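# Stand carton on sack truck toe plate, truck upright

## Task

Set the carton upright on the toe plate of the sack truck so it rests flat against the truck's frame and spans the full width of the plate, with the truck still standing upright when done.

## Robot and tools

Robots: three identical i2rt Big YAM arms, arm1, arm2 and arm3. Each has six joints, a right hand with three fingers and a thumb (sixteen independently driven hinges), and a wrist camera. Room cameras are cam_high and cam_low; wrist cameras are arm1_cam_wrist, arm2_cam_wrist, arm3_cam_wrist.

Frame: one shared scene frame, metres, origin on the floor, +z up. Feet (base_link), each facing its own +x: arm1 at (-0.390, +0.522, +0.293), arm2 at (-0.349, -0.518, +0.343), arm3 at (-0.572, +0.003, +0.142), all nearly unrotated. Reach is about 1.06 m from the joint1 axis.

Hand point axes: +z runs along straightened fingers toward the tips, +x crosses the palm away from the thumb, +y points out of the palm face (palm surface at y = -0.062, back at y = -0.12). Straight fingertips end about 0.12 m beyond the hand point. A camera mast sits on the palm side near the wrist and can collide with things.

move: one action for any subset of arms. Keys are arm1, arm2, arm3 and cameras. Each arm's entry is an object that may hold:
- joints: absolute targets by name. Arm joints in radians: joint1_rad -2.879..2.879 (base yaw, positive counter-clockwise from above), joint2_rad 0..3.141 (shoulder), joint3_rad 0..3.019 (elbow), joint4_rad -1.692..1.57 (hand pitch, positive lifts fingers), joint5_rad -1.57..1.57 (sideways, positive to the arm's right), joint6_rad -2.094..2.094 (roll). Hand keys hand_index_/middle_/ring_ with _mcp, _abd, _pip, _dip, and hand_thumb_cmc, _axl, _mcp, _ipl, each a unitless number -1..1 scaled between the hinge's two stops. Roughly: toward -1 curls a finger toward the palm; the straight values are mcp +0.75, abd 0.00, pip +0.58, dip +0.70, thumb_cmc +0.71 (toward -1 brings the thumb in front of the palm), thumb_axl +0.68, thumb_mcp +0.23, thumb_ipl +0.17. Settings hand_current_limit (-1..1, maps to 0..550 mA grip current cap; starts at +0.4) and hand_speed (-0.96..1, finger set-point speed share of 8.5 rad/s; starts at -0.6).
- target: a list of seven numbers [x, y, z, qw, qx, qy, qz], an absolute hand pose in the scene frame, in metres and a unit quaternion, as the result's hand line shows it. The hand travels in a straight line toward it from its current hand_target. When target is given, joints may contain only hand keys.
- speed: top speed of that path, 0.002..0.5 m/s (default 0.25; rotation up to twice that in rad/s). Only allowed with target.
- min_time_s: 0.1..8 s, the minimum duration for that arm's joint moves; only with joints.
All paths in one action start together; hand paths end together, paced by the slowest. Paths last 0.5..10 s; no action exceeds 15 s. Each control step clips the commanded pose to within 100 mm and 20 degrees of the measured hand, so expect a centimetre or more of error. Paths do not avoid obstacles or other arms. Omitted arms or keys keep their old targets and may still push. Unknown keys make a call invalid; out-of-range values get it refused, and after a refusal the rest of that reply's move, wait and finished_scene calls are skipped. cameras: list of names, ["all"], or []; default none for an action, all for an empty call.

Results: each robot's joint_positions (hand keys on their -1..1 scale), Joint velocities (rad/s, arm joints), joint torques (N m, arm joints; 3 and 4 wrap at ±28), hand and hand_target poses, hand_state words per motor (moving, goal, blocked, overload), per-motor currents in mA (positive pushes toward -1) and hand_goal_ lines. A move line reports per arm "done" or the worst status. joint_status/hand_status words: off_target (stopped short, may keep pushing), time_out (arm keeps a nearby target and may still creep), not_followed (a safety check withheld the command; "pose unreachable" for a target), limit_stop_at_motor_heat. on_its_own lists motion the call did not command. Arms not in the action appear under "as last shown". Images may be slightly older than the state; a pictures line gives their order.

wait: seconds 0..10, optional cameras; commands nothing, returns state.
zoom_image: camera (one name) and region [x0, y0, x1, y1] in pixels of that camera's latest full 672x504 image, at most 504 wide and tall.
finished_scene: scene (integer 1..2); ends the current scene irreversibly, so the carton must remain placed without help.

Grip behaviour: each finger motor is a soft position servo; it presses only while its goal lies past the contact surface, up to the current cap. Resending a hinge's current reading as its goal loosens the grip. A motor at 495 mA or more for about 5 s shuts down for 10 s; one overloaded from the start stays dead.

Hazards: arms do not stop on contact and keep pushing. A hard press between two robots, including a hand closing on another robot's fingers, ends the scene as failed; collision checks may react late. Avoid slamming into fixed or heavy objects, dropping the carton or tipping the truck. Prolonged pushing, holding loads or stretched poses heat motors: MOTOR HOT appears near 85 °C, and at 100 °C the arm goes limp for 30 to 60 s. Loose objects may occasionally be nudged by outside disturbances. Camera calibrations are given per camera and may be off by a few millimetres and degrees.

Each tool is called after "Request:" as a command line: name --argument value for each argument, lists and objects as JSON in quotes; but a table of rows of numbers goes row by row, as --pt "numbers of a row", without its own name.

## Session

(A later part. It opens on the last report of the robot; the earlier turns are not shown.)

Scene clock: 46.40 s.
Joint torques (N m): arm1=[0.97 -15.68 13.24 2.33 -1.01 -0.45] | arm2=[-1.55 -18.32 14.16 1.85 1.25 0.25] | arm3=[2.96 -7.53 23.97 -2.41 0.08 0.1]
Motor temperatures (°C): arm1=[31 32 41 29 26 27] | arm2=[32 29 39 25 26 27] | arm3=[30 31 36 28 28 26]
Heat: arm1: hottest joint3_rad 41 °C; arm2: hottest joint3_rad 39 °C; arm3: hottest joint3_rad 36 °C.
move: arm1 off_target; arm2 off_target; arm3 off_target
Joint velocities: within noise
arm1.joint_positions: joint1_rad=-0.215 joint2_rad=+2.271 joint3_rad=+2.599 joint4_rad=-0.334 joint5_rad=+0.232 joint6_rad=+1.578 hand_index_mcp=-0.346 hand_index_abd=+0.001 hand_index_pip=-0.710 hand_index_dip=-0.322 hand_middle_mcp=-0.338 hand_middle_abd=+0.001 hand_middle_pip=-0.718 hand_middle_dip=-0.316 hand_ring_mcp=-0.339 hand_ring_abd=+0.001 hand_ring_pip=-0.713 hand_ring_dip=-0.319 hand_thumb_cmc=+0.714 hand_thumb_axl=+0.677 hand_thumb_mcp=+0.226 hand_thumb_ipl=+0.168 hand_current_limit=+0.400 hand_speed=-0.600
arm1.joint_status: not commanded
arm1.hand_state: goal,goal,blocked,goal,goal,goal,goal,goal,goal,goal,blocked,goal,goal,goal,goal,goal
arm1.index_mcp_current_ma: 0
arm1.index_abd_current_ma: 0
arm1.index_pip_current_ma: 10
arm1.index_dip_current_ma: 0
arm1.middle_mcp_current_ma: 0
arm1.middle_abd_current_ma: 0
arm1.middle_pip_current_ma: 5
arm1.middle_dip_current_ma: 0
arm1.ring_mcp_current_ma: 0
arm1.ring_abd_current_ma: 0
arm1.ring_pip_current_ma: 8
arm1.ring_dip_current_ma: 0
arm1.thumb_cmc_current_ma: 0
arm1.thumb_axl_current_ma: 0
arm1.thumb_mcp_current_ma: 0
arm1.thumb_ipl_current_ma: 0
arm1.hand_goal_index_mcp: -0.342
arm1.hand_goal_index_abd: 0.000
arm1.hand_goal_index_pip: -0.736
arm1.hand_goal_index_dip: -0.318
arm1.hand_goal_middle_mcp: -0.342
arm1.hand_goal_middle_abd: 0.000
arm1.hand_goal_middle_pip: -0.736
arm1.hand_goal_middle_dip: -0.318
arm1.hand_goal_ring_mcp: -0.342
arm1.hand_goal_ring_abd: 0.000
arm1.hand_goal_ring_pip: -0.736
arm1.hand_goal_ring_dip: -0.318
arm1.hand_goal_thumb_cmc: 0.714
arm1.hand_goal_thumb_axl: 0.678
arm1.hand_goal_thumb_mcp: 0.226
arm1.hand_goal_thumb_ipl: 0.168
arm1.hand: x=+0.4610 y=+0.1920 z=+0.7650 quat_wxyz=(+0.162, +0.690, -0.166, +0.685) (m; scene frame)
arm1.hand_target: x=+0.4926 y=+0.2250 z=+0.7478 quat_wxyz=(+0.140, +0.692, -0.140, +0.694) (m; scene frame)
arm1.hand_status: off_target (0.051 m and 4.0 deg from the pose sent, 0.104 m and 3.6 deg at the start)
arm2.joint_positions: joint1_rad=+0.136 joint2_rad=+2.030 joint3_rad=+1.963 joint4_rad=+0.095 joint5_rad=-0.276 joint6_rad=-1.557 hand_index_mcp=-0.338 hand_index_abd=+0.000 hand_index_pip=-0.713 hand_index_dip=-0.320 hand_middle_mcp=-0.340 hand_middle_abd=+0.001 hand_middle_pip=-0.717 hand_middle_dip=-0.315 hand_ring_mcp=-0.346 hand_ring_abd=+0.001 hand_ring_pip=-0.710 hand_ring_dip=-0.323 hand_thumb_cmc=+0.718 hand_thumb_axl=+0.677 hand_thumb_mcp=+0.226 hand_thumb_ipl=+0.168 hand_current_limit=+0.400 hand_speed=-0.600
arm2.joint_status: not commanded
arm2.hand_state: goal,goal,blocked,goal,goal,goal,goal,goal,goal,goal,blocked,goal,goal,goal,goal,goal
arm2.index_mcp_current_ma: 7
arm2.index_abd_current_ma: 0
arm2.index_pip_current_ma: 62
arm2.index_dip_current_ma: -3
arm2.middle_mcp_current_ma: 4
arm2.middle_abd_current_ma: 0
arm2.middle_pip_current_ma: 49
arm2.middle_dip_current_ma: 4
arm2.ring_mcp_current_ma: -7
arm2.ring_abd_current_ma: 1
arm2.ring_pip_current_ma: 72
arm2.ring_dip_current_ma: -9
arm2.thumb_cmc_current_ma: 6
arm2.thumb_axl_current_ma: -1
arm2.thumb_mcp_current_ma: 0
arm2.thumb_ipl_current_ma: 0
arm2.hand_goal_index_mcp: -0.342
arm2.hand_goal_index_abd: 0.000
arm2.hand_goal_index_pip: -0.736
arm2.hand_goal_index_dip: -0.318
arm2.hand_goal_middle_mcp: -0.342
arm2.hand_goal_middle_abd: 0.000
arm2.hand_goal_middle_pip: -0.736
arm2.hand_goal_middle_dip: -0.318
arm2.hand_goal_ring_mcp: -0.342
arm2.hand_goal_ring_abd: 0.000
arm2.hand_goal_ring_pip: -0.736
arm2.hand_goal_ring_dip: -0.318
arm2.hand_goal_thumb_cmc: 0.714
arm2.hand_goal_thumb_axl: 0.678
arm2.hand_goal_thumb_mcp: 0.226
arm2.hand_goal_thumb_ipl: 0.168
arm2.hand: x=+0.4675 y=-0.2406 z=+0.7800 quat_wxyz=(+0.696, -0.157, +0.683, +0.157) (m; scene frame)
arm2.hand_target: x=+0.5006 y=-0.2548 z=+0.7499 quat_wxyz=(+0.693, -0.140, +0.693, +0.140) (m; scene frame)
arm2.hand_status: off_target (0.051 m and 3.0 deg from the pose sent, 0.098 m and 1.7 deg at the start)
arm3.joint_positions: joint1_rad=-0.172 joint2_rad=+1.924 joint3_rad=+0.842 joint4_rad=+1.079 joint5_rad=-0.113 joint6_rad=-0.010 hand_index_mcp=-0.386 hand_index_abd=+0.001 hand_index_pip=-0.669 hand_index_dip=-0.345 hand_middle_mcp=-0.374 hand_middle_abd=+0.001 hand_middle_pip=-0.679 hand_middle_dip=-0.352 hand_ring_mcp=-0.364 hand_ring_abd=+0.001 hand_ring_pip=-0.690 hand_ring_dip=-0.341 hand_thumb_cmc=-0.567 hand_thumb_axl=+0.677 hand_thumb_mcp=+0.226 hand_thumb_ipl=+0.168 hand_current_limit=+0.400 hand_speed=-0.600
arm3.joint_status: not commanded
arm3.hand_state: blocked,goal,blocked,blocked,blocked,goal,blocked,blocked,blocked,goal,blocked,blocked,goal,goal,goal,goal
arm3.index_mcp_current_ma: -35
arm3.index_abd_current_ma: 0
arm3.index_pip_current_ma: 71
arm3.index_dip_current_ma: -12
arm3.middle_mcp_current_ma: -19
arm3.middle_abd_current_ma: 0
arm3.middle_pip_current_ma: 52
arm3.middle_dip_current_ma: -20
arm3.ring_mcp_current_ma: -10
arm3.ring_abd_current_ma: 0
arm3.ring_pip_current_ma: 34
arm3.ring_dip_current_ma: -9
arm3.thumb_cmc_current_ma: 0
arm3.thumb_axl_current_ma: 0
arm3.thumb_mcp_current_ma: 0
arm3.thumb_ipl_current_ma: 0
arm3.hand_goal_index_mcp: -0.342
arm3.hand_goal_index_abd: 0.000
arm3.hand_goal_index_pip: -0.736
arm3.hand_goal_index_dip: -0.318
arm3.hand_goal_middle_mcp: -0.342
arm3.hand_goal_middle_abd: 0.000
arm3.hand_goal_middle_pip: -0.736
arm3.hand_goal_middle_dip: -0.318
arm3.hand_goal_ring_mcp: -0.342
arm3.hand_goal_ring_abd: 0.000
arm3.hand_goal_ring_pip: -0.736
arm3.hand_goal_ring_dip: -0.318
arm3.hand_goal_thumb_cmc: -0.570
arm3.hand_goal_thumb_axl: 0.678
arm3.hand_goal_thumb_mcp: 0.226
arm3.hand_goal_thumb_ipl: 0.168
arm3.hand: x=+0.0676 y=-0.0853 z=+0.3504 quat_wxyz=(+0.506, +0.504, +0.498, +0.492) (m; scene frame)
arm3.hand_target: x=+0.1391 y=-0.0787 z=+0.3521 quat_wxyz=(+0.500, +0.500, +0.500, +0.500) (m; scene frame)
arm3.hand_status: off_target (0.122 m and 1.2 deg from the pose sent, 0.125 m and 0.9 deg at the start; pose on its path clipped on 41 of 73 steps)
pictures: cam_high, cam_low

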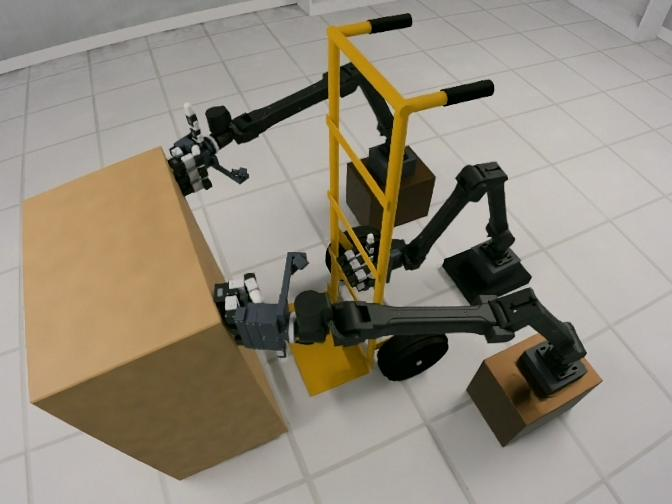

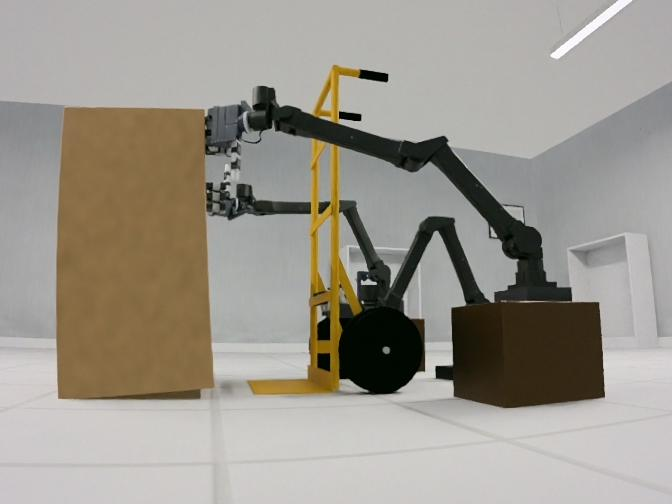

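Request:
move --arm3 '{"target": [0.21, -0.085, 0.35, 0.5, 0.5, 0.5, 0.5], "speed": 0.08}' --cameras '["cam_high", "cam_low", "arm3_cam_wrist"]'

Scene clock: 61.53 s.
Joint torques (N m): arm1=[0.73 -14.97 13.27 2.51 -1.06 -0.45] | arm2=[-1.9 -18.14 14.06 1.83 1.23 0.24] | arm3=[2.61 -7.53 23.99 -2.44 -0.06 0.1]
Motor temperatures (°C): arm1=[31 32 46 29 27 28] | arm2=[32 30 40 25 27 27] | arm3=[30 31 48 28 28 26]
Heat: arm1: hottest joint3_rad 46 °C; arm2: hottest joint3_rad 40 °C; arm3: hottest joint3_rad 48 °C.
move: arm3 off_target
Joint velocities: within noise
arm1, arm2: as last shown
arm1.joint_positions: joint1_rad=-0.215 joint2_rad=+2.271 joint3_rad=+2.600 joint4_rad=-0.334 joint5_rad=+0.232 joint6_rad=+1.578 hand_index_mcp=-0.346 hand_index_abd=+0.001 hand_index_pip=-0.710 hand_index_dip=-0.322 hand_middle_mcp=-0.338 hand_middle_abd=+0.001 hand_middle_pip=-0.718 hand_middle_dip=-0.316 hand_ring_mcp=-0.339 hand_ring_abd=+0.001 hand_ring_pip=-0.713 hand_ring_dip=-0.319 hand_thumb_cmc=+0.714 hand_thumb_axl=+0.677 hand_thumb_mcp=+0.226 hand_thumb_ipl=+0.168 hand_current_limit=+0.400 hand_speed=-0.600
arm1.hand: x=+0.4610 y=+0.1920 z=+0.7652 quat_wxyz=(+0.162, +0.690, -0.166, +0.685) (m; scene frame)
arm1.hand_target: x=+0.4926 y=+0.2250 z=+0.7481 quat_wxyz=(+0.140, +0.692, -0.140, +0.694) (m; scene frame)
arm2.index_dip_current_ma: -2
arm2.hand_target: x=+0.5006 y=-0.2548 z=+0.7498 quat_wxyz=(+0.693, -0.140, +0.693, +0.140) (m; scene frame)
arm3.joint_positions: joint1_rad=-0.171 joint2_rad=+1.924 joint3_rad=+0.842 joint4_rad=+1.079 joint5_rad=-0.112 joint6_rad=-0.010 hand_index_mcp=-0.387 hand_index_abd=+0.001 hand_index_pip=-0.668 hand_index_dip=-0.345 hand_middle_mcp=-0.376 hand_middle_abd=+0.001 hand_middle_pip=-0.677 hand_middle_dip=-0.352 hand_ring_mcp=-0.366 hand_ring_abd=+0.001 hand_ring_pip=-0.688 hand_ring_dip=-0.343 hand_thumb_cmc=-0.567 hand_thumb_axl=+0.677 hand_thumb_mcp=+0.226 hand_thumb_ipl=+0.168 hand_current_limit=+0.400 hand_speed=-0.600
arm3.joint_status: not commanded
arm3.hand_state: blocked,goal,blocked,blocked,blocked,goal,blocked,blocked,blocked,goal,blocked,blocked,goal,goal,goal,goal
arm3.index_mcp_current_ma: -37
arm3.index_abd_current_ma: 0
arm3.index_pip_current_ma: 72
arm3.index_dip_current_ma: -12
arm3.middle_mcp_current_ma: -22
arm3.middle_abd_current_ma: 0
arm3.middle_pip_current_ma: 56
arm3.middle_dip_current_ma: -20
arm3.ring_mcp_current_ma: -11
arm3.ring_abd_current_ma: 0
arm3.ring_pip_current_ma: 38
arm3.ring_dip_current_ma: -11
arm3.thumb_cmc_current_ma: 0
arm3.thumb_axl_current_ma: 0
arm3.thumb_mcp_current_ma: 0
arm3.thumb_ipl_current_ma: 0
arm3.hand_goal_index_mcp: -0.342
arm3.hand_goal_index_abd: 0.000
arm3.hand_goal_index_pip: -0.736
arm3.hand_goal_index_dip: -0.318
arm3.hand_goal_middle_mcp: -0.342
arm3.hand_goal_middle_abd: 0.000
arm3.hand_goal_middle_pip: -0.736
arm3.hand_goal_middle_dip: -0.318
arm3.hand_goal_ring_mcp: -0.342
arm3.hand_goal_ring_abd: 0.000
arm3.hand_goal_ring_pip: -0.736
arm3.hand_goal_ring_dip: -0.318
arm3.hand_goal_thumb_cmc: -0.570
arm3.hand_goal_thumb_axl: 0.678
arm3.hand_goal_thumb_mcp: 0.226
arm3.hand_goal_thumb_ipl: 0.168
arm3.hand: x=+0.0677 y=-0.0851 z=+0.3502 quat_wxyz=(+0.506, +0.504, +0.498, +0.492) (m; scene frame)
arm3.hand_target: x=+0.1392 y=-0.0805 z=+0.3520 quat_wxyz=(+0.500, +0.500, +0.500, +0.500) (m; scene frame)
arm3.hand_status: off_target (0.142 m and 1.2 deg from the pose sent, 0.142 m and 1.2 deg at the start; pose on its path clipped on 31 of 42 steps)
pictures: arm3_cam_wrist, cam_high, cam_low
camera_calibration:
arm3_cam_wrist: T_world_to_cam=[[-0.0270484, -0.768941, 0.638748, -0.258051], [-0.723888, -0.4256, -0.543002, 0.158375], [0.689387, -0.477069, -0.545115, 0.231969], [0, 0, 0, 1]] pos_world=[-0.0522503, -0.0203565, 0.377277]

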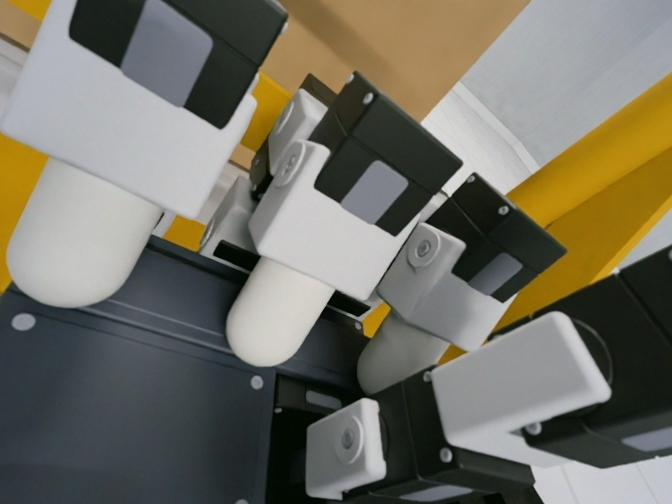

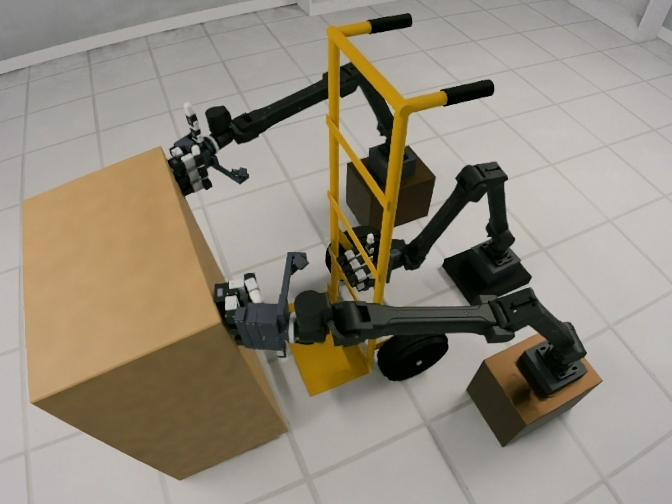

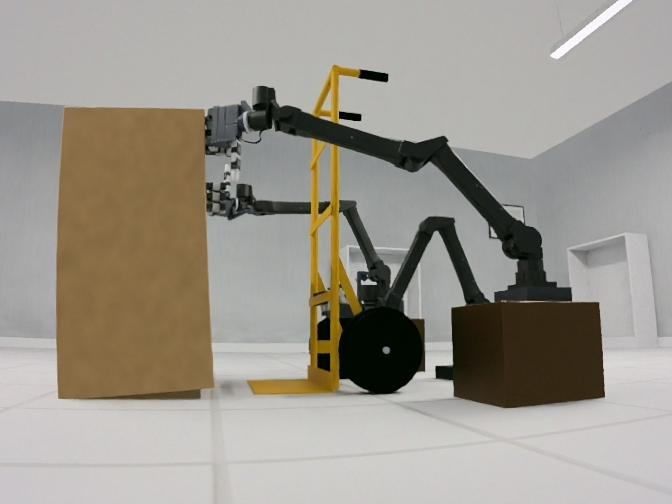

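Request:
zoom_image --camera "cam_high" --region '[270, 180, 480, 400]'

Request:
zoom_image --camera "cam_low" --region '[180, 220, 460, 420]'

Scaled by 2.291 from the camera's 672x504 image, which has a finer 960x720 frame.

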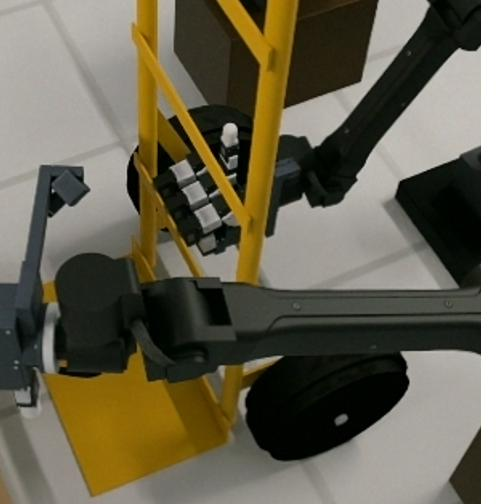

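Scaled by 1.800 from the camera's 672x504 image, which has a finer 960x720 frame.

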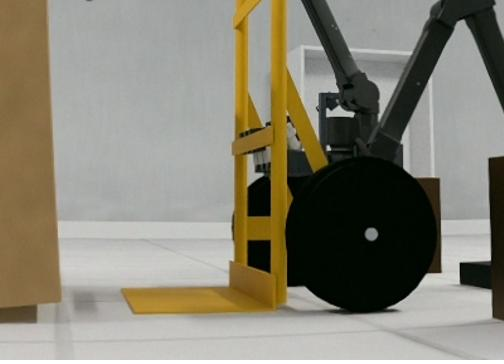

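Request:
move --arm3 '{"target": [0.035, -0.08, 0.345, 0.5, 0.5, 0.5, 0.5], "speed": 0.08}'

Request:
move --arm3 '{"target": [0.035, -0.045, 0.335, 0.5, 0.5, 0.5, 0.5], "speed": 0.08}'

Request:
move --arm3 '{"target": [0.18, -0.045, 0.335, 0.5, 0.5, 0.5, 0.5], "speed": 0.06}' --cameras '["cam_high", "cam_low"]'

Scene clock: 73.47 s.
Joint torques (N m): arm1=[1.03 -15.91 13.05 2.4 -1.06 -0.47] | arm2=[-1.61 -17.85 14.15 1.85 1.26 0.26] | arm3=[0.56 -15.21 4.85 3.06 -0.22 0.09]
Motor temperatures (°C): arm1=[31 32 49 29 28 28] | arm2=[32 30 41 25 27 27] | arm3=[30 32 54 28 28 26]
Heat: arm1: hottest joint3_rad 49 °C; arm2: hottest joint3_rad 41 °C; arm3: hottest joint3_rad 54 °C.
move: arm3 done
Joint velocities: within noise
arm1, arm2: as last shown
arm3.joint_positions: joint1_rad=-0.172 joint2_rad=+1.903 joint3_rad=+0.749 joint4_rad=+1.134 joint5_rad=-0.133 joint6_rad=-0.010 hand_index_mcp=-0.340 hand_index_abd=+0.001 hand_index_pip=-0.713 hand_index_dip=-0.314 hand_middle_mcp=-0.340 hand_middle_abd=+0.001 hand_middle_pip=-0.714 hand_middle_dip=-0.313 hand_ring_mcp=-0.337 hand_ring_abd=+0.001 hand_ring_pip=-0.715 hand_ring_dip=-0.316 hand_thumb_cmc=-0.567 hand_thumb_axl=+0.677 hand_thumb_mcp=+0.226 hand_thumb_ipl=+0.168 hand_current_limit=+0.400 hand_speed=-0.600
arm3.joint_status: not commanded
arm3.hand_state: goal,goal,blocked,goal,goal,goal,blocked,goal,goal,goal,blocked,goal,goal,goal,goal,goal
arm3.index_mcp_current_ma: 0
arm3.index_abd_current_ma: 0
arm3.index_pip_current_ma: 9
arm3.index_dip_current_ma: 0
arm3.middle_mcp_current_ma: 0
arm3.middle_abd_current_ma: 0
arm3.middle_pip_current_ma: 9
arm3.middle_dip_current_ma: 0
arm3.ring_mcp_current_ma: 0
arm3.ring_abd_current_ma: 0
arm3.ring_pip_current_ma: 8
arm3.ring_dip_current_ma: 0
arm3.thumb_cmc_current_ma: 0
arm3.thumb_axl_current_ma: 0
arm3.thumb_mcp_current_ma: 0
arm3.thumb_ipl_current_ma: 0
arm3.hand_goal_index_mcp: -0.342
arm3.hand_goal_index_abd: 0.000
arm3.hand_goal_index_pip: -0.736
arm3.hand_goal_index_dip: -0.318
arm3.hand_goal_middle_mcp: -0.342
arm3.hand_goal_middle_abd: 0.000
arm3.hand_goal_middle_pip: -0.736
arm3.hand_goal_middle_dip: -0.318
arm3.hand_goal_ring_mcp: -0.342
arm3.hand_goal_ring_abd: 0.000
arm3.hand_goal_ring_pip: -0.736
arm3.hand_goal_ring_dip: -0.318
arm3.hand_goal_thumb_cmc: -0.570
arm3.hand_goal_thumb_axl: 0.678
arm3.hand_goal_thumb_mcp: 0.226
arm3.hand_goal_thumb_ipl: 0.168
arm3.hand: x=+0.0380 y=-0.0782 z=+0.3377 quat_wxyz=(+0.496, +0.504, +0.507, +0.493) (m; scene frame)
arm3.hand_target: x=+0.0350 y=-0.0800 z=+0.3450 quat_wxyz=(+0.500, +0.500, +0.500, +0.500) (m; scene frame)
arm3.hand_status: done (0.008 m and 1.3 deg from the pose sent, 0.034 m and 1.2 deg at the start)
pictures: none

Scene clock: 74.60 s.
Joint torques (N m): arm1=[0.79 -15.79 13.22 2.36 -1.01 -0.45] | arm2=[-1.96 -18.26 14.16 1.83 1.25 0.29] | arm3=[0.79 -13.16 4.79 3.08 -0.03 0.09]
Motor temperatures (°C): arm1=[31 32 49 29 28 28] | arm2=[32 30 41 25 27 27] | arm3=[30 32 53 28 28 26]
Heat: arm1: hottest joint3_rad 49 °C; arm2: hottest joint3_rad 41 °C; arm3: hottest joint3_rad 53 °C.
move: arm3 done
Joint velocities: within noise
arm1, arm2: as last shown
arm3.joint_positions: joint1_rad=-0.097 joint2_rad=+1.903 joint3_rad=+0.740 joint4_rad=+1.167 joint5_rad=-0.058 joint6_rad=-0.010 hand_index_mcp=-0.340 hand_index_abd=+0.001 hand_index_pip=-0.713 hand_index_dip=-0.314 hand_middle_mcp=-0.340 hand_middle_abd=+0.001 hand_middle_pip=-0.714 hand_middle_dip=-0.313 hand_ring_mcp=-0.337 hand_ring_abd=+0.001 hand_ring_pip=-0.715 hand_ring_dip=-0.316 hand_thumb_cmc=-0.568 hand_thumb_axl=+0.677 hand_thumb_mcp=+0.226 hand_thumb_ipl=+0.168 hand_current_limit=+0.400 hand_speed=-0.600
arm3.joint_status: not commanded
arm3.hand_state: goal,goal,blocked,goal,goal,goal,blocked,goal,goal,goal,blocked,goal,goal,goal,goal,goal
arm3.index_mcp_current_ma: 0
arm3.index_abd_current_ma: 0
arm3.index_pip_current_ma: 9
arm3.index_dip_current_ma: 0
arm3.middle_mcp_current_ma: 0
arm3.middle_abd_current_ma: 0
arm3.middle_pip_current_ma: 9
arm3.middle_dip_current_ma: 0
arm3.ring_mcp_current_ma: 0
arm3.ring_abd_current_ma: 0
arm3.ring_pip_current_ma: 8
arm3.ring_dip_current_ma: 0
arm3.thumb_cmc_current_ma: 0
arm3.thumb_axl_current_ma: 0
arm3.thumb_mcp_current_ma: 0
arm3.thumb_ipl_current_ma: 0
arm3.hand_goal_index_mcp: -0.342
arm3.hand_goal_index_abd: 0.000
arm3.hand_goal_index_pip: -0.736
arm3.hand_goal_index_dip: -0.318
arm3.hand_goal_middle_mcp: -0.342
arm3.hand_goal_middle_abd: 0.000
arm3.hand_goal_middle_pip: -0.736
arm3.hand_goal_middle_dip: -0.318
arm3.hand_goal_ring_mcp: -0.342
arm3.hand_goal_ring_abd: 0.000
arm3.hand_goal_ring_pip: -0.736
arm3.hand_goal_ring_dip: -0.318
arm3.hand_goal_thumb_cmc: -0.570
arm3.hand_goal_thumb_axl: 0.678
arm3.hand_goal_thumb_mcp: 0.226
arm3.hand_goal_thumb_ipl: 0.168
arm3.hand: x=+0.0361 y=-0.0450 z=+0.3425 quat_wxyz=(+0.502, +0.497, +0.502, +0.499) (m; scene frame)
arm3.hand_target: x=+0.0349 y=-0.0449 z=+0.3351 quat_wxyz=(+0.500, +0.500, +0.500, +0.500) (m; scene frame)
arm3.hand_status: done (0.008 m and 0.5 deg from the pose sent, 0.033 m and 1.3 deg at the start)
pictures: none

Scene clock: 77.53 s.
Joint torques (N m): arm1=[0.67 -15.5 13.24 2.36 -1.07 -0.45] | arm2=[-1.9 -18.2 14.15 1.87 1.26 0.25] | arm3=[1.79 -8.7 23.58 -3.21 -0.05 0.09]
Motor temperatures (°C): arm1=[31 32 50 29 28 28] | arm2=[32 30 42 25 28 27] | arm3=[30 32 53 28 28 26]
Heat: arm1: hottest joint3_rad 50 °C; arm2: hottest joint3_rad 42 °C; arm3: hottest joint3_rad 53 °C.
move: arm3 off_target
Joint velocities: within noise
arm1, arm2: as last shown
arm3.joint_positions: joint1_rad=-0.092 joint2_rad=+1.966 joint3_rad=+0.835 joint4_rad=+1.133 joint5_rad=-0.042 joint6_rad=-0.010 hand_index_mcp=-0.404 hand_index_abd=+0.001 hand_index_pip=-0.654 hand_index_dip=-0.341 hand_middle_mcp=-0.389 hand_middle_abd=+0.001 hand_middle_pip=-0.664 hand_middle_dip=-0.356 hand_ring_mcp=-0.376 hand_ring_abd=+0.001 hand_ring_pip=-0.677 hand_ring_dip=-0.355 hand_thumb_cmc=-0.568 hand_thumb_axl=+0.677 hand_thumb_mcp=+0.226 hand_thumb_ipl=+0.168 hand_current_limit=+0.400 hand_speed=-0.600
arm3.joint_status: not commanded
arm3.hand_state: blocked,goal,blocked,blocked,blocked,goal,blocked,blocked,blocked,goal,blocked,blocked,goal,goal,goal,goal
arm3.index_mcp_current_ma: -69
arm3.index_abd_current_ma: 0
arm3.index_pip_current_ma: 105
arm3.index_dip_current_ma: -9
arm3.middle_mcp_current_ma: -41
arm3.middle_abd_current_ma: 0
arm3.middle_pip_current_ma: 82
arm3.middle_dip_current_ma: -24
arm3.ring_mcp_current_ma: -21
arm3.ring_abd_current_ma: 0
arm3.ring_pip_current_ma: 56
arm3.ring_dip_current_ma: -23
arm3.thumb_cmc_current_ma: 0
arm3.thumb_axl_current_ma: 0
arm3.thumb_mcp_current_ma: 0
arm3.thumb_ipl_current_ma: 0
arm3.hand_goal_index_mcp: -0.342
arm3.hand_goal_index_abd: 0.000
arm3.hand_goal_index_pip: -0.736
arm3.hand_goal_index_dip: -0.318
arm3.hand_goal_middle_mcp: -0.342
arm3.hand_goal_middle_abd: 0.000
arm3.hand_goal_middle_pip: -0.736
arm3.hand_goal_middle_dip: -0.318
arm3.hand_goal_ring_mcp: -0.342
arm3.hand_goal_ring_abd: 0.000
arm3.hand_goal_ring_pip: -0.736
arm3.hand_goal_ring_dip: -0.318
arm3.hand_goal_thumb_cmc: -0.570
arm3.hand_goal_thumb_axl: 0.678
arm3.hand_goal_thumb_mcp: 0.226
arm3.hand_goal_thumb_ipl: 0.168
arm3.hand: x=+0.0681 y=-0.0461 z=+0.3347 quat_wxyz=(+0.505, +0.500, +0.499, +0.496) (m; scene frame)
arm3.hand_target: x=+0.1395 y=-0.0425 z=+0.3383 quat_wxyz=(+0.500, +0.500, +0.500, +0.500) (m; scene frame)
arm3.hand_status: off_target (0.112 m and 0.7 deg from the pose sent, 0.144 m and 0.5 deg at the start; pose on its path clipped on 21 of 88 steps)
pictures: cam_high, cam_low

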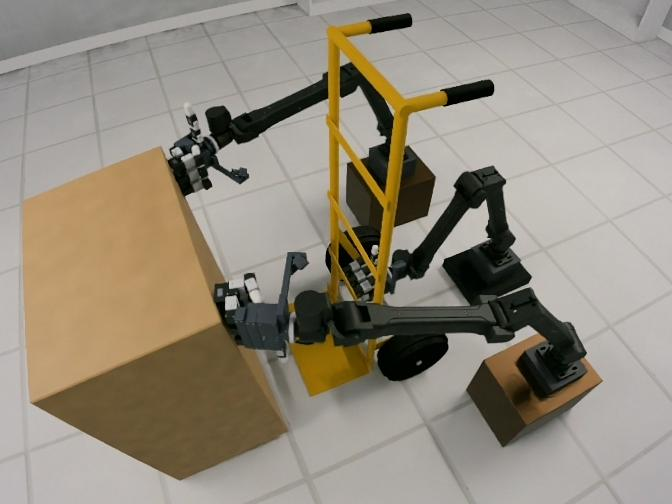

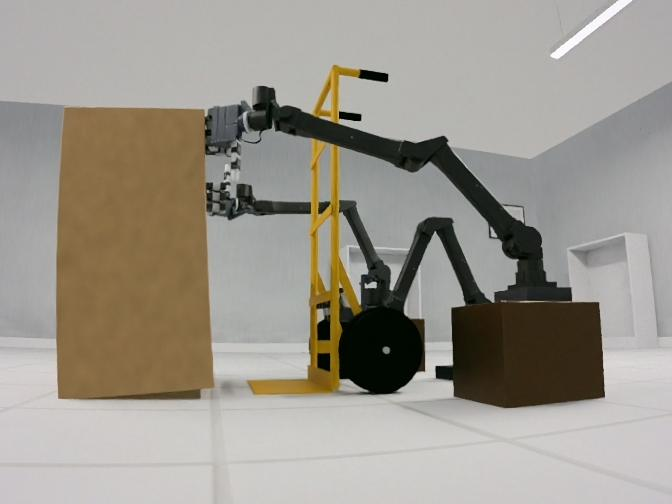

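Request:
move --arm3 '{"joints": {"joint2_rad": 2.11, "joint3_rad": 1.13, "joint4_rad": 0.98}, "min_time_s": 4}' --cameras '["cam_high", "cam_low"]'

Scene clock: 108.30 s.
Joint torques (N m): arm1=[0.91 -16.26 13.29 2.33 -1.07 -0.45] | arm2=[-1.96 -18.08 14.06 1.84 1.25 0.26] | arm3=[1.79 -5.95 15.2 -4.57 -0.1 0.12]
Motor temperatures (°C): arm1=[31 33 54 29 28 28] | arm2=[31 30 44 25 28 27] | arm3=[30 32 63 29 28 26]
Heat: arm1: hottest joint3_rad 54 °C; arm2: hottest joint3_rad 44 °C; arm3: hottest joint3_rad 63 °C.
move: arm3 time_out
Joint velocities: within noise
arm1, arm2: as last shown
arm3.joint_positions: joint1_rad=-0.091 joint2_rad=+1.983 joint3_rad=+0.844 joint4_rad=+1.141 joint5_rad=-0.041 joint6_rad=-0.013 hand_index_mcp=-0.438 hand_index_abd=+0.001 hand_index_pip=-0.630 hand_index_dip=-0.319 hand_middle_mcp=-0.423 hand_middle_abd=+0.001 hand_middle_pip=-0.629 hand_middle_dip=-0.377 hand_ring_mcp=-0.410 hand_ring_abd=+0.001 hand_ring_pip=-0.645 hand_ring_dip=-0.357 hand_thumb_cmc=-0.568 hand_thumb_axl=+0.677 hand_thumb_mcp=+0.226 hand_thumb_ipl=+0.168 hand_current_limit=+0.400 hand_speed=-0.600
arm3.joint_status: joint3_rad time_out (moved +0.009 of +0.295); joint4_rad time_out (moved +0.008 of -0.153); the others done
arm3.hand_state: blocked,goal,blocked,goal,blocked,goal,blocked,blocked,blocked,goal,blocked,blocked,goal,goal,goal,goal
arm3.index_mcp_current_ma: -161
arm3.index_abd_current_ma: 0
arm3.index_pip_current_ma: 172
arm3.index_dip_current_ma: 0
arm3.middle_mcp_current_ma: -115
arm3.middle_abd_current_ma: 0
arm3.middle_pip_current_ma: 176
arm3.middle_dip_current_ma: -57
arm3.ring_mcp_current_ma: -83
arm3.ring_abd_current_ma: 0
arm3.ring_pip_current_ma: 130
arm3.ring_dip_current_ma: -25
arm3.thumb_cmc_current_ma: 0
arm3.thumb_axl_current_ma: 0
arm3.thumb_mcp_current_ma: 0
arm3.thumb_ipl_current_ma: 0
arm3.hand_goal_index_mcp: -0.342
arm3.hand_goal_index_abd: 0.000
arm3.hand_goal_index_pip: -0.736
arm3.hand_goal_index_dip: -0.318
arm3.hand_goal_middle_mcp: -0.342
arm3.hand_goal_middle_abd: 0.000
arm3.hand_goal_middle_pip: -0.736
arm3.hand_goal_middle_dip: -0.318
arm3.hand_goal_ring_mcp: -0.342
arm3.hand_goal_ring_abd: 0.000
arm3.hand_goal_ring_pip: -0.736
arm3.hand_goal_ring_dip: -0.318
arm3.hand_goal_thumb_cmc: -0.570
arm3.hand_goal_thumb_axl: 0.678
arm3.hand_goal_thumb_mcp: 0.226
arm3.hand_goal_thumb_ipl: 0.168
arm3.on_its_own: joint3_rad reads +0.844 and still pushes toward +0.962 since a time_out (your +1.130 is given up); joint4_rad reads +1.141 and still pushes toward +0.980 since a time_out
arm3.hand: x=+0.0707 y=-0.0460 z=+0.3302 quat_wxyz=(+0.506, +0.500, +0.500, +0.495) (m; scene frame)
arm3.hand_target: x=+0.1177 y=-0.0415 z=+0.2557 quat_wxyz=(+0.454, +0.542, +0.539, +0.458) (m; scene frame)
arm3.hand_status: not commanded
pictures: cam_high, cam_low

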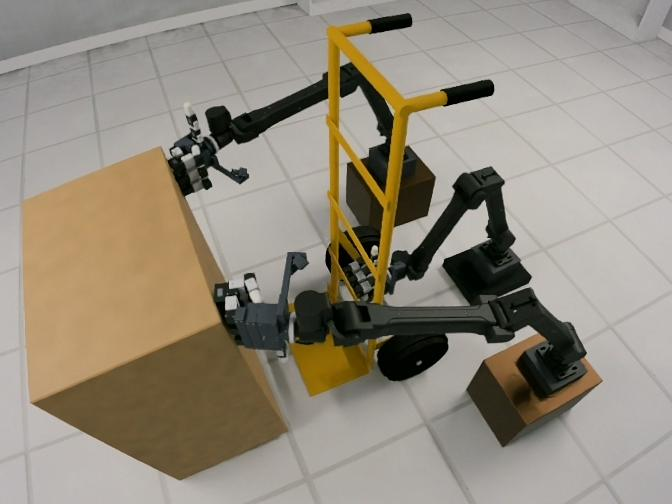

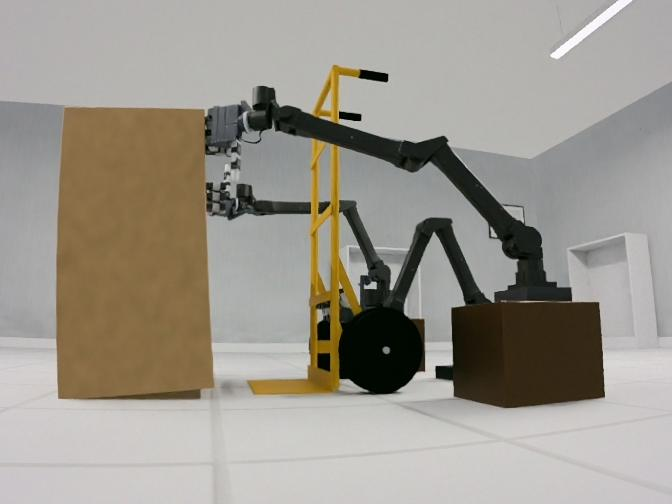

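Request:
move --arm3 '{"target": [0.03, -0.095, 0.335, 0.5, 0.5, 0.5, 0.5], "speed": 0.15, "joints": {"hand_current_limit": 0.9}}'

Request:
move --arm3 '{"target": [0.25, -0.095, 0.345, 0.5, 0.5, 0.5, 0.5], "speed": 0.2}' --cameras '["cam_high", "cam_low"]'

Scene clock: 151.27 s.
Joint torques (N m): arm1=[0.44 -15.56 13.14 2.56 -1.1 -0.48] | arm2=[-1.9 -18.32 14 1.81 1.25 0.26] | arm3=[0.44 -14.97 4.48 3 -0.22 0.12]
Motor temperatures (°C): arm1=[31 34 58 29 29 28] | arm2=[31 31 47 25 29 27] | arm3=[30 32 53 29 28 26]
Heat: arm1: hottest joint3_rad 58 °C; arm2: hottest joint3_rad 47 °C; arm3: hottest joint3_rad 53 °C.
move: arm3 done
Joint velocities: within noise
arm1, arm2: as last shown
arm3.joint_positions: joint1_rad=-0.208 joint2_rad=+1.927 joint3_rad=+0.745 joint4_rad=+1.167 joint5_rad=-0.169 joint6_rad=-0.013 hand_index_mcp=-0.340 hand_index_abd=+0.001 hand_index_pip=-0.716 hand_index_dip=-0.305 hand_middle_mcp=-0.339 hand_middle_abd=+0.001 hand_middle_pip=-0.714 hand_middle_dip=-0.313 hand_ring_mcp=-0.339 hand_ring_abd=+0.001 hand_ring_pip=-0.714 hand_ring_dip=-0.311 hand_thumb_cmc=-0.568 hand_thumb_axl=+0.677 hand_thumb_mcp=+0.226 hand_thumb_ipl=+0.168 hand_current_limit=+0.900 hand_speed=-0.600
arm3.joint_status: all done
arm3.hand_state: goal,goal,blocked,goal,goal,goal,blocked,goal,goal,goal,blocked,goal,goal,goal,goal,goal
arm3.index_mcp_current_ma: 0
arm3.index_abd_current_ma: 0
arm3.index_pip_current_ma: 7
arm3.index_dip_current_ma: 3
arm3.middle_mcp_current_ma: 0
arm3.middle_abd_current_ma: 0
arm3.middle_pip_current_ma: 8
arm3.middle_dip_current_ma: 0
arm3.ring_mcp_current_ma: 0
arm3.ring_abd_current_ma: 0
arm3.ring_pip_current_ma: 8
arm3.ring_dip_current_ma: 1
arm3.thumb_cmc_current_ma: 0
arm3.thumb_axl_current_ma: 0
arm3.thumb_mcp_current_ma: 0
arm3.thumb_ipl_current_ma: 0
arm3.hand_goal_index_mcp: -0.342
arm3.hand_goal_index_abd: 0.000
arm3.hand_goal_index_pip: -0.736
arm3.hand_goal_index_dip: -0.318
arm3.hand_goal_middle_mcp: -0.342
arm3.hand_goal_middle_abd: 0.000
arm3.hand_goal_middle_pip: -0.736
arm3.hand_goal_middle_dip: -0.318
arm3.hand_goal_ring_mcp: -0.342
arm3.hand_goal_ring_abd: 0.000
arm3.hand_goal_ring_pip: -0.736
arm3.hand_goal_ring_dip: -0.318
arm3.hand_goal_thumb_cmc: -0.570
arm3.hand_goal_thumb_axl: 0.678
arm3.hand_goal_thumb_mcp: 0.226
arm3.hand_goal_thumb_ipl: 0.168
arm3.hand: x=+0.0333 y=-0.0929 z=+0.3307 quat_wxyz=(+0.498, +0.501, +0.506, +0.494) (m; scene frame)
arm3.hand_target: x=+0.0301 y=-0.0951 z=+0.3350 quat_wxyz=(+0.500, +0.500, +0.500, +0.500) (m; scene frame)
arm3.hand_status: done (0.006 m and 1.0 deg from the pose sent, 0.064 m and 0.8 deg at the start)
pictures: none

Scene clock: 152.93 s.
Joint torques (N m): arm1=[1.96 -15.74 13.12 2.4 -1.08 -0.46] | arm2=[-2.2 -18.08 14.12 1.87 1.25 0.25] | arm3=[3.49 -9.17 23.56 -3.15 0.3 0.16]
Motor temperatures (°C): arm1=[31 34 58 29 29 28] | arm2=[31 31 47 25 29 27] | arm3=[30 32 53 29 28 26]
Heat: arm1: hottest joint3_rad 58 °C; arm2: hottest joint3_rad 47 °C; arm3: hottest joint3_rad 53 °C.
move: arm3 off_target
Joint velocities: within noise
arm1, arm2: as last shown
arm3.joint_positions: joint1_rad=-0.200 joint2_rad=+1.960 joint3_rad=+0.847 joint4_rad=+1.111 joint5_rad=-0.141 joint6_rad=-0.016 hand_index_mcp=-0.396 hand_index_abd=+0.001 hand_index_pip=-0.660 hand_index_dip=-0.343 hand_middle_mcp=-0.387 hand_middle_abd=+0.001 hand_middle_pip=-0.666 hand_middle_dip=-0.354 hand_ring_mcp=-0.378 hand_ring_abd=+0.001 hand_ring_pip=-0.675 hand_ring_dip=-0.352 hand_thumb_cmc=-0.568 hand_thumb_axl=+0.677 hand_thumb_mcp=+0.225 hand_thumb_ipl=+0.168 hand_current_limit=+0.900 hand_speed=-0.600
arm3.joint_status: not commanded
arm3.hand_state: blocked,goal,blocked,blocked,blocked,goal,blocked,blocked,blocked,goal,blocked,blocked,goal,goal,goal,goal
arm3.index_mcp_current_ma: -53
arm3.index_abd_current_ma: 0
arm3.index_pip_current_ma: 90
arm3.index_dip_current_ma: -11
arm3.middle_mcp_current_ma: -37
arm3.middle_abd_current_ma: 0
arm3.middle_pip_current_ma: 76
arm3.middle_dip_current_ma: -22
arm3.ring_mcp_current_ma: -24
arm3.ring_abd_current_ma: 0
arm3.ring_pip_current_ma: 59
arm3.ring_dip_current_ma: -19
arm3.thumb_cmc_current_ma: 0
arm3.thumb_axl_current_ma: 0
arm3.thumb_mcp_current_ma: 0
arm3.thumb_ipl_current_ma: 0
arm3.hand_goal_index_mcp: -0.342
arm3.hand_goal_index_abd: 0.000
arm3.hand_goal_index_pip: -0.736
arm3.hand_goal_index_dip: -0.318
arm3.hand_goal_middle_mcp: -0.342
arm3.hand_goal_middle_abd: 0.000
arm3.hand_goal_middle_pip: -0.736
arm3.hand_goal_middle_dip: -0.318
arm3.hand_goal_ring_mcp: -0.342
arm3.hand_goal_ring_abd: 0.000
arm3.hand_goal_ring_pip: -0.736
arm3.hand_goal_ring_dip: -0.318
arm3.hand_goal_thumb_cmc: -0.570
arm3.hand_goal_thumb_axl: 0.678
arm3.hand_goal_thumb_mcp: 0.226
arm3.hand_goal_thumb_ipl: 0.168
arm3.hand: x=+0.0667 y=-0.0982 z=+0.3378 quat_wxyz=(+0.507, +0.502, +0.499, +0.491) (m; scene frame)
arm3.hand_target: x=+0.1384 y=-0.0911 z=+0.3451 quat_wxyz=(+0.500, +0.500, +0.500, +0.500) (m; scene frame)
arm3.hand_status: off_target (0.183 m and 1.4 deg from the pose sent, 0.217 m and 1.0 deg at the start; pose on its path clipped on 29 of 50 steps)
pictures: cam_high, cam_low

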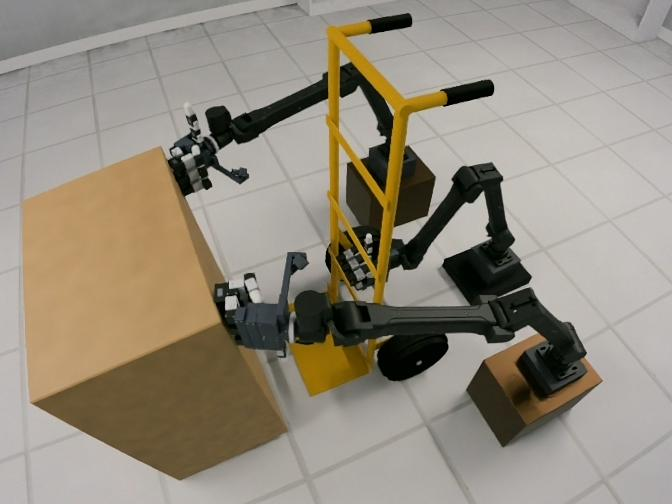

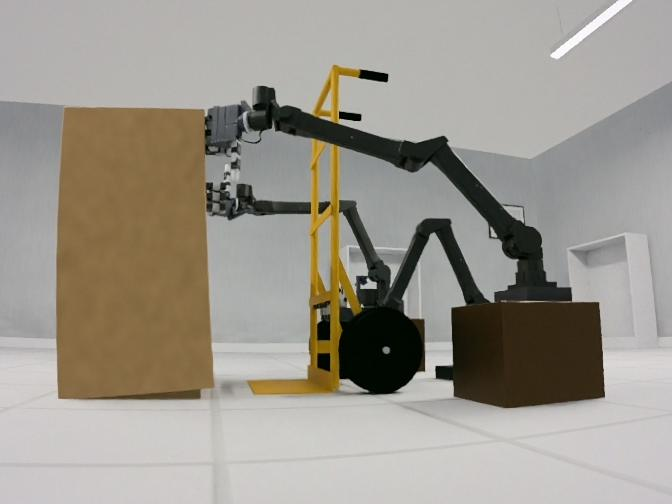

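Request:
zoom_image --camera "cam_low" --region '[190, 340, 440, 410]'

Request:
zoom_image --camera "cam_high" --region '[250, 280, 400, 420]'

Request:
zoom_image --camera "cam_low" --region '[290, 180, 430, 320]'

Scaled by 2.016 from the camera's 672x504 image, which has a finer 960x720 frame.

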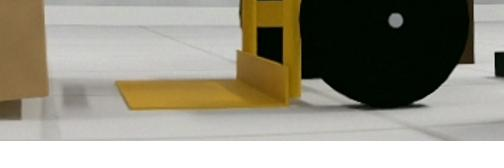

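Scaled by 3.360 from the camera's 672x504 image, which has a finer 960x720 frame.

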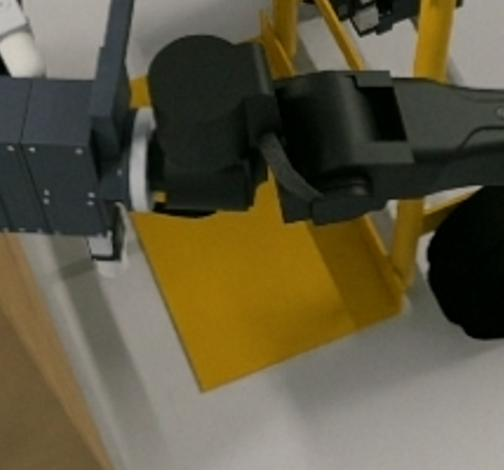

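Scaled by 3.600 from the camera's 672x504 image, which has a finer 960x720 frame.

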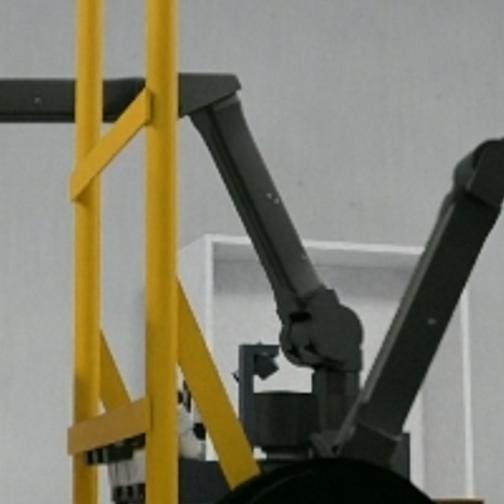

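Request:
move --arm3 '{"joints": {"joint2_rad": 2.12, "joint3_rad": 1.25, "joint4_rad": 1.05}, "min_time_s": 3}' --cameras '["cam_low"]'

Scene clock: 191.70 s.
Joint torques (N m): arm1=[1.03 -15.5 13.18 2.62 -1.05 -0.48] | arm2=[-1.79 -18.2 14.08 1.91 1.25 0.25] | arm3=[4.01 -11.93 15.39 -3.1 1.11 0.17]
Motor temperatures (°C): arm1=[31 34 59 29 30 28] | arm2=[31 31 48 25 29 27] | arm3=[30 32 71 29 28 26]
Heat: arm1: hottest joint3_rad 59 °C; arm2: hottest joint3_rad 48 °C; arm3: hottest joint3_rad 71 °C.
move: arm3 time_out
Joint velocities: within noise
arm1.joint_positions: joint1_rad=-0.215 joint2_rad=+2.271 joint3_rad=+2.600 joint4_rad=-0.334 joint5_rad=+0.232 joint6_rad=+1.578 hand_index_mcp=-0.346 hand_index_abd=+0.001 hand_index_pip=-0.710 hand_index_dip=-0.322 hand_middle_mcp=-0.338 hand_middle_abd=+0.001 hand_middle_pip=-0.718 hand_middle_dip=-0.316 hand_ring_mcp=-0.339 hand_ring_abd=+0.001 hand_ring_pip=-0.713 hand_ring_dip=-0.319 hand_thumb_cmc=+0.714 hand_thumb_axl=+0.677 hand_thumb_mcp=+0.226 hand_thumb_ipl=+0.168 hand_current_limit=+0.400 hand_speed=-0.600
arm1.joint_status: not commanded
arm1.hand_state: goal,goal,blocked,goal,goal,goal,goal,goal,goal,goal,blocked,goal,goal,goal,goal,goal
arm1.index_mcp_current_ma: 0
arm1.index_abd_current_ma: 0
arm1.index_pip_current_ma: 10
arm1.index_dip_current_ma: 0
arm1.middle_mcp_current_ma: 0
arm1.middle_abd_current_ma: 0
arm1.middle_pip_current_ma: 5
arm1.middle_dip_current_ma: 0
arm1.ring_mcp_current_ma: 0
arm1.ring_abd_current_ma: 0
arm1.ring_pip_current_ma: 8
arm1.ring_dip_current_ma: 0
arm1.thumb_cmc_current_ma: 0
arm1.thumb_axl_current_ma: 0
arm1.thumb_mcp_current_ma: 0
arm1.thumb_ipl_current_ma: 0
arm1.hand_goal_index_mcp: -0.342
arm1.hand_goal_index_abd: 0.000
arm1.hand_goal_index_pip: -0.736
arm1.hand_goal_index_dip: -0.318
arm1.hand_goal_middle_mcp: -0.342
arm1.hand_goal_middle_abd: 0.000
arm1.hand_goal_middle_pip: -0.736
arm1.hand_goal_middle_dip: -0.318
arm1.hand_goal_ring_mcp: -0.342
arm1.hand_goal_ring_abd: 0.000
arm1.hand_goal_ring_pip: -0.736
arm1.hand_goal_ring_dip: -0.318
arm1.hand_goal_thumb_cmc: 0.714
arm1.hand_goal_thumb_axl: 0.678
arm1.hand_goal_thumb_mcp: 0.226
arm1.hand_goal_thumb_ipl: 0.168
arm1.hand: x=+0.4610 y=+0.1920 z=+0.7652 quat_wxyz=(+0.162, +0.690, -0.166, +0.685) (m; scene frame)
arm1.hand_target: x=+0.4926 y=+0.2250 z=+0.7481 quat_wxyz=(+0.140, +0.692, -0.140, +0.694) (m; scene frame)
arm1.hand_status: not commanded
arm2.joint_positions: joint1_rad=+0.136 joint2_rad=+2.030 joint3_rad=+1.963 joint4_rad=+0.095 joint5_rad=-0.276 joint6_rad=-1.557 hand_index_mcp=-0.338 hand_index_abd=+0.000 hand_index_pip=-0.713 hand_index_dip=-0.320 hand_middle_mcp=-0.340 hand_middle_abd=+0.001 hand_middle_pip=-0.717 hand_middle_dip=-0.315 hand_ring_mcp=-0.346 hand_ring_abd=+0.001 hand_ring_pip=-0.710 hand_ring_dip=-0.323 hand_thumb_cmc=+0.718 hand_thumb_axl=+0.677 hand_thumb_mcp=+0.226 hand_thumb_ipl=+0.168 hand_current_limit=+0.400 hand_speed=-0.600
arm2.joint_status: not commanded
arm2.hand_state: goal,goal,blocked,goal,goal,goal,goal,goal,goal,goal,blocked,goal,goal,goal,goal,goal
arm2.index_mcp_current_ma: 7
arm2.index_abd_current_ma: 0
arm2.index_pip_current_ma: 62
arm2.index_dip_current_ma: -2
arm2.middle_mcp_current_ma: 4
arm2.middle_abd_current_ma: 0
arm2.middle_pip_current_ma: 49
arm2.middle_dip_current_ma: 4
arm2.ring_mcp_current_ma: -7
arm2.ring_abd_current_ma: 1
arm2.ring_pip_current_ma: 72
arm2.ring_dip_current_ma: -9
arm2.thumb_cmc_current_ma: 6
arm2.thumb_axl_current_ma: -1
arm2.thumb_mcp_current_ma: 0
arm2.thumb_ipl_current_ma: 0
arm2.hand_goal_index_mcp: -0.342
arm2.hand_goal_index_abd: 0.000
arm2.hand_goal_index_pip: -0.736
arm2.hand_goal_index_dip: -0.318
arm2.hand_goal_middle_mcp: -0.342
arm2.hand_goal_middle_abd: 0.000
arm2.hand_goal_middle_pip: -0.736
arm2.hand_goal_middle_dip: -0.318
arm2.hand_goal_ring_mcp: -0.342
arm2.hand_goal_ring_abd: 0.000
arm2.hand_goal_ring_pip: -0.736
arm2.hand_goal_ring_dip: -0.318
arm2.hand_goal_thumb_cmc: 0.714
arm2.hand_goal_thumb_axl: 0.678
arm2.hand_goal_thumb_mcp: 0.226
arm2.hand_goal_thumb_ipl: 0.168
arm2.hand: x=+0.4675 y=-0.2406 z=+0.7800 quat_wxyz=(+0.696, -0.157, +0.683, +0.157) (m; scene frame)
arm2.hand_target: x=+0.5006 y=-0.2548 z=+0.7498 quat_wxyz=(+0.693, -0.140, +0.693, +0.140) (m; scene frame)
arm2.hand_status: not commanded
arm3.joint_positions: joint1_rad=-0.206 joint2_rad=+2.055 joint3_rad=+0.948 joint4_rad=+1.175 joint5_rad=-0.162 joint6_rad=-0.017 hand_index_mcp=-0.391 hand_index_abd=+0.001 hand_index_pip=-0.667 hand_index_dip=-0.335 hand_middle_mcp=-0.401 hand_middle_abd=+0.001 hand_middle_pip=-0.652 hand_middle_dip=-0.367 hand_ring_mcp=-0.412 hand_ring_abd=+0.001 hand_ring_pip=-0.642 hand_ring_dip=-0.362 hand_thumb_cmc=-0.568 hand_thumb_axl=+0.677 hand_thumb_mcp=+0.225 hand_thumb_ipl=+0.168 hand_current_limit=+0.900 hand_speed=-0.600
arm3.joint_status: joint3_rad time_out (moved +0.101 of +0.403); joint4_rad time_out (moved +0.063 of -0.061); the others done
arm3.hand_state: blocked,goal,blocked,goal,blocked,goal,blocked,blocked,blocked,goal,blocked,blocked,goal,goal,goal,goal
arm3.index_mcp_current_ma: -43
arm3.index_abd_current_ma: 0
arm3.index_pip_current_ma: 75
arm3.index_dip_current_ma: -5
arm3.middle_mcp_current_ma: -63
arm3.middle_abd_current_ma: 0
arm3.middle_pip_current_ma: 110
arm3.middle_dip_current_ma: -39
arm3.ring_mcp_current_ma: -87
arm3.ring_abd_current_ma: 0
arm3.ring_pip_current_ma: 137
arm3.ring_dip_current_ma: -33
arm3.thumb_cmc_current_ma: 0
arm3.thumb_axl_current_ma: 0
arm3.thumb_mcp_current_ma: 0
arm3.thumb_ipl_current_ma: 0
arm3.hand_goal_index_mcp: -0.342
arm3.hand_goal_index_abd: 0.000
arm3.hand_goal_index_pip: -0.736
arm3.hand_goal_index_dip: -0.318
arm3.hand_goal_middle_mcp: -0.342
arm3.hand_goal_middle_abd: 0.000
arm3.hand_goal_middle_pip: -0.736
arm3.hand_goal_middle_dip: -0.318
arm3.hand_goal_ring_mcp: -0.342
arm3.hand_goal_ring_abd: 0.000
arm3.hand_goal_ring_pip: -0.736
arm3.hand_goal_ring_dip: -0.318
arm3.hand_goal_thumb_cmc: -0.570
arm3.hand_goal_thumb_axl: 0.678
arm3.hand_goal_thumb_mcp: 0.226
arm3.hand_goal_thumb_ipl: 0.168
arm3.on_its_own: joint3_rad reads +0.948 and still pushes toward +1.066 since a time_out (your +1.250 is given up); joint4_rad reads +1.175 and still pushes toward +1.050 since a time_out; joint5_rad reads -0.162 and still pushes toward -0.130 since a time_out
arm3.hand: x=+0.0917 y=-0.1027 z=+0.3353 quat_wxyz=(+0.524, +0.478, +0.488, +0.509) (m; scene frame)
arm3.hand_target: x=+0.1379 y=-0.0908 z=+0.3108 quat_wxyz=(+0.499, +0.501, +0.501, +0.499) (m; scene frame)
arm3.hand_status: not commanded
pictures: cam_low

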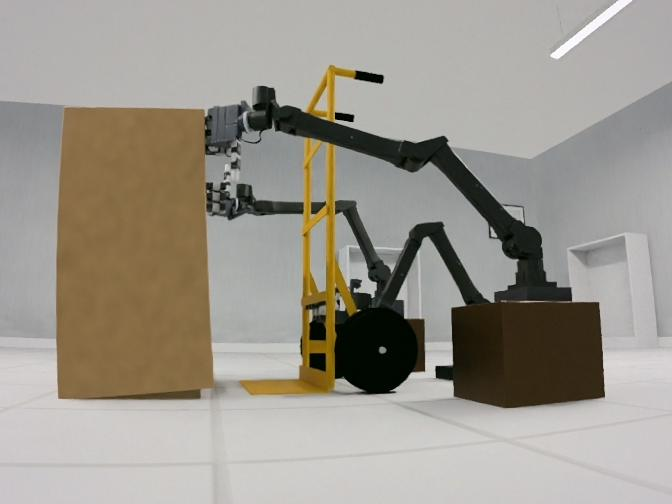

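Request:
move --arm3 '{"joints": {"joint3_rad": 0.93, "joint4_rad": 1.13}, "min_time_s": 0.5}' --cameras '["cam_high"]'

Scene clock: 200.43 s.
Joint torques (N m): arm1=[1.49 -15.56 13.09 2.48 -1.02 -0.41] | arm2=[-1.85 -18.02 14.15 1.84 1.26 0.25] | arm3=[2.78 -12.98 6.26 0.32 0.07 -0.09]
Motor temperatures (°C): arm1=[31 34 60 29 30 28] | arm2=[31 32 48 25 29 27] | arm3=[30 32 69 29 29 26]
Heat: arm1: hottest joint3_rad 60 °C; arm2: hottest joint3_rad 48 °C; arm3: hottest joint3_rad 69 °C.
move: arm3 done
Joint velocities: within noise
arm1, arm2: as last shown
arm3.joint_positions: joint1_rad=-0.192 joint2_rad=+2.069 joint3_rad=+0.917 joint4_rad=+1.178 joint5_rad=-0.136 joint6_rad=+0.006 hand_index_mcp=-0.350 hand_index_abd=+0.001 hand_index_pip=-0.705 hand_index_dip=-0.312 hand_middle_mcp=-0.367 hand_middle_abd=+0.001 hand_middle_pip=-0.686 hand_middle_dip=-0.330 hand_ring_mcp=-0.386 hand_ring_abd=+0.001 hand_ring_pip=-0.669 hand_ring_dip=-0.333 hand_thumb_cmc=-0.568 hand_thumb_axl=+0.677 hand_thumb_mcp=+0.225 hand_thumb_ipl=+0.168 hand_current_limit=+0.900 hand_speed=-0.600
arm3.joint_status: all done
arm3.hand_state: goal,goal,blocked,goal,blocked,goal,blocked,goal,blocked,goal,blocked,goal,goal,goal,goal,goal
arm3.index_mcp_current_ma: -1
arm3.index_abd_current_ma: 0
arm3.index_pip_current_ma: 16
arm3.index_dip_current_ma: 1
arm3.middle_mcp_current_ma: -12
arm3.middle_abd_current_ma: 0
arm3.middle_pip_current_ma: 40
arm3.middle_dip_current_ma: -3
arm3.ring_mcp_current_ma: -35
arm3.ring_abd_current_ma: 0
arm3.ring_pip_current_ma: 72
arm3.ring_dip_current_ma: -4
arm3.thumb_cmc_current_ma: 0
arm3.thumb_axl_current_ma: 0
arm3.thumb_mcp_current_ma: 0
arm3.thumb_ipl_current_ma: 0
arm3.hand_goal_index_mcp: -0.342
arm3.hand_goal_index_abd: 0.000
arm3.hand_goal_index_pip: -0.736
arm3.hand_goal_index_dip: -0.318
arm3.hand_goal_middle_mcp: -0.342
arm3.hand_goal_middle_abd: 0.000
arm3.hand_goal_middle_pip: -0.736
arm3.hand_goal_middle_dip: -0.318
arm3.hand_goal_ring_mcp: -0.342
arm3.hand_goal_ring_abd: 0.000
arm3.hand_goal_ring_pip: -0.736
arm3.hand_goal_ring_dip: -0.318
arm3.hand_goal_thumb_cmc: -0.570
arm3.hand_goal_thumb_axl: 0.678
arm3.hand_goal_thumb_mcp: 0.226
arm3.hand_goal_thumb_ipl: 0.168
arm3.hand: x=+0.0853 y=-0.0987 z=+0.3135 quat_wxyz=(+0.509, +0.499, +0.488, +0.503) (m; scene frame)
arm3.hand_target: x=+0.0959 y=-0.0851 z=+0.2741 quat_wxyz=(+0.482, +0.517, +0.513, +0.487) (m; scene frame)
arm3.hand_status: not commanded
pictures: cam_high

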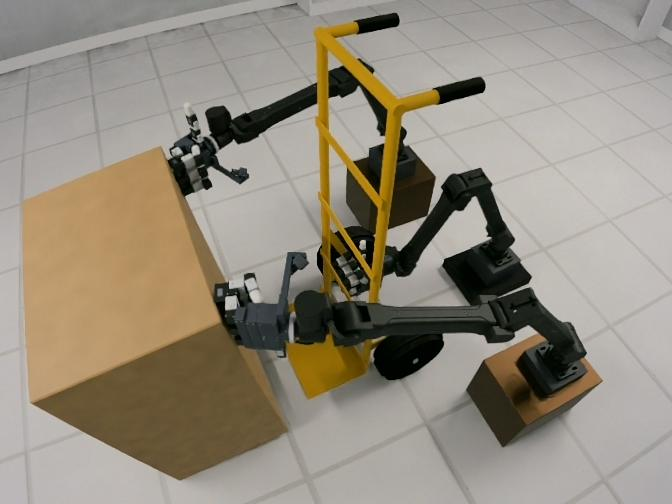

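Request:
zoom_image --camera "cam_high" --region '[300, 10, 420, 130]'

Scaled by 4.200 from the camera's 672x504 image, which has a finer 960x720 frame.

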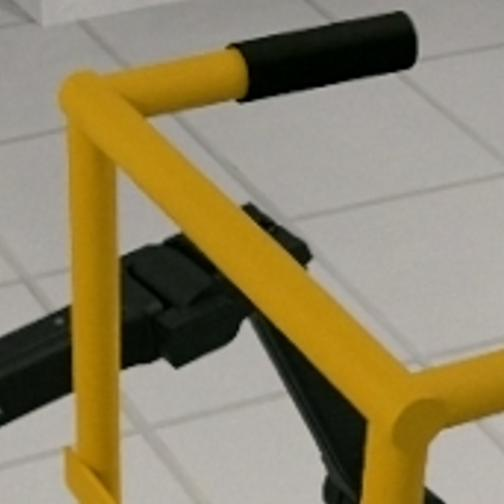

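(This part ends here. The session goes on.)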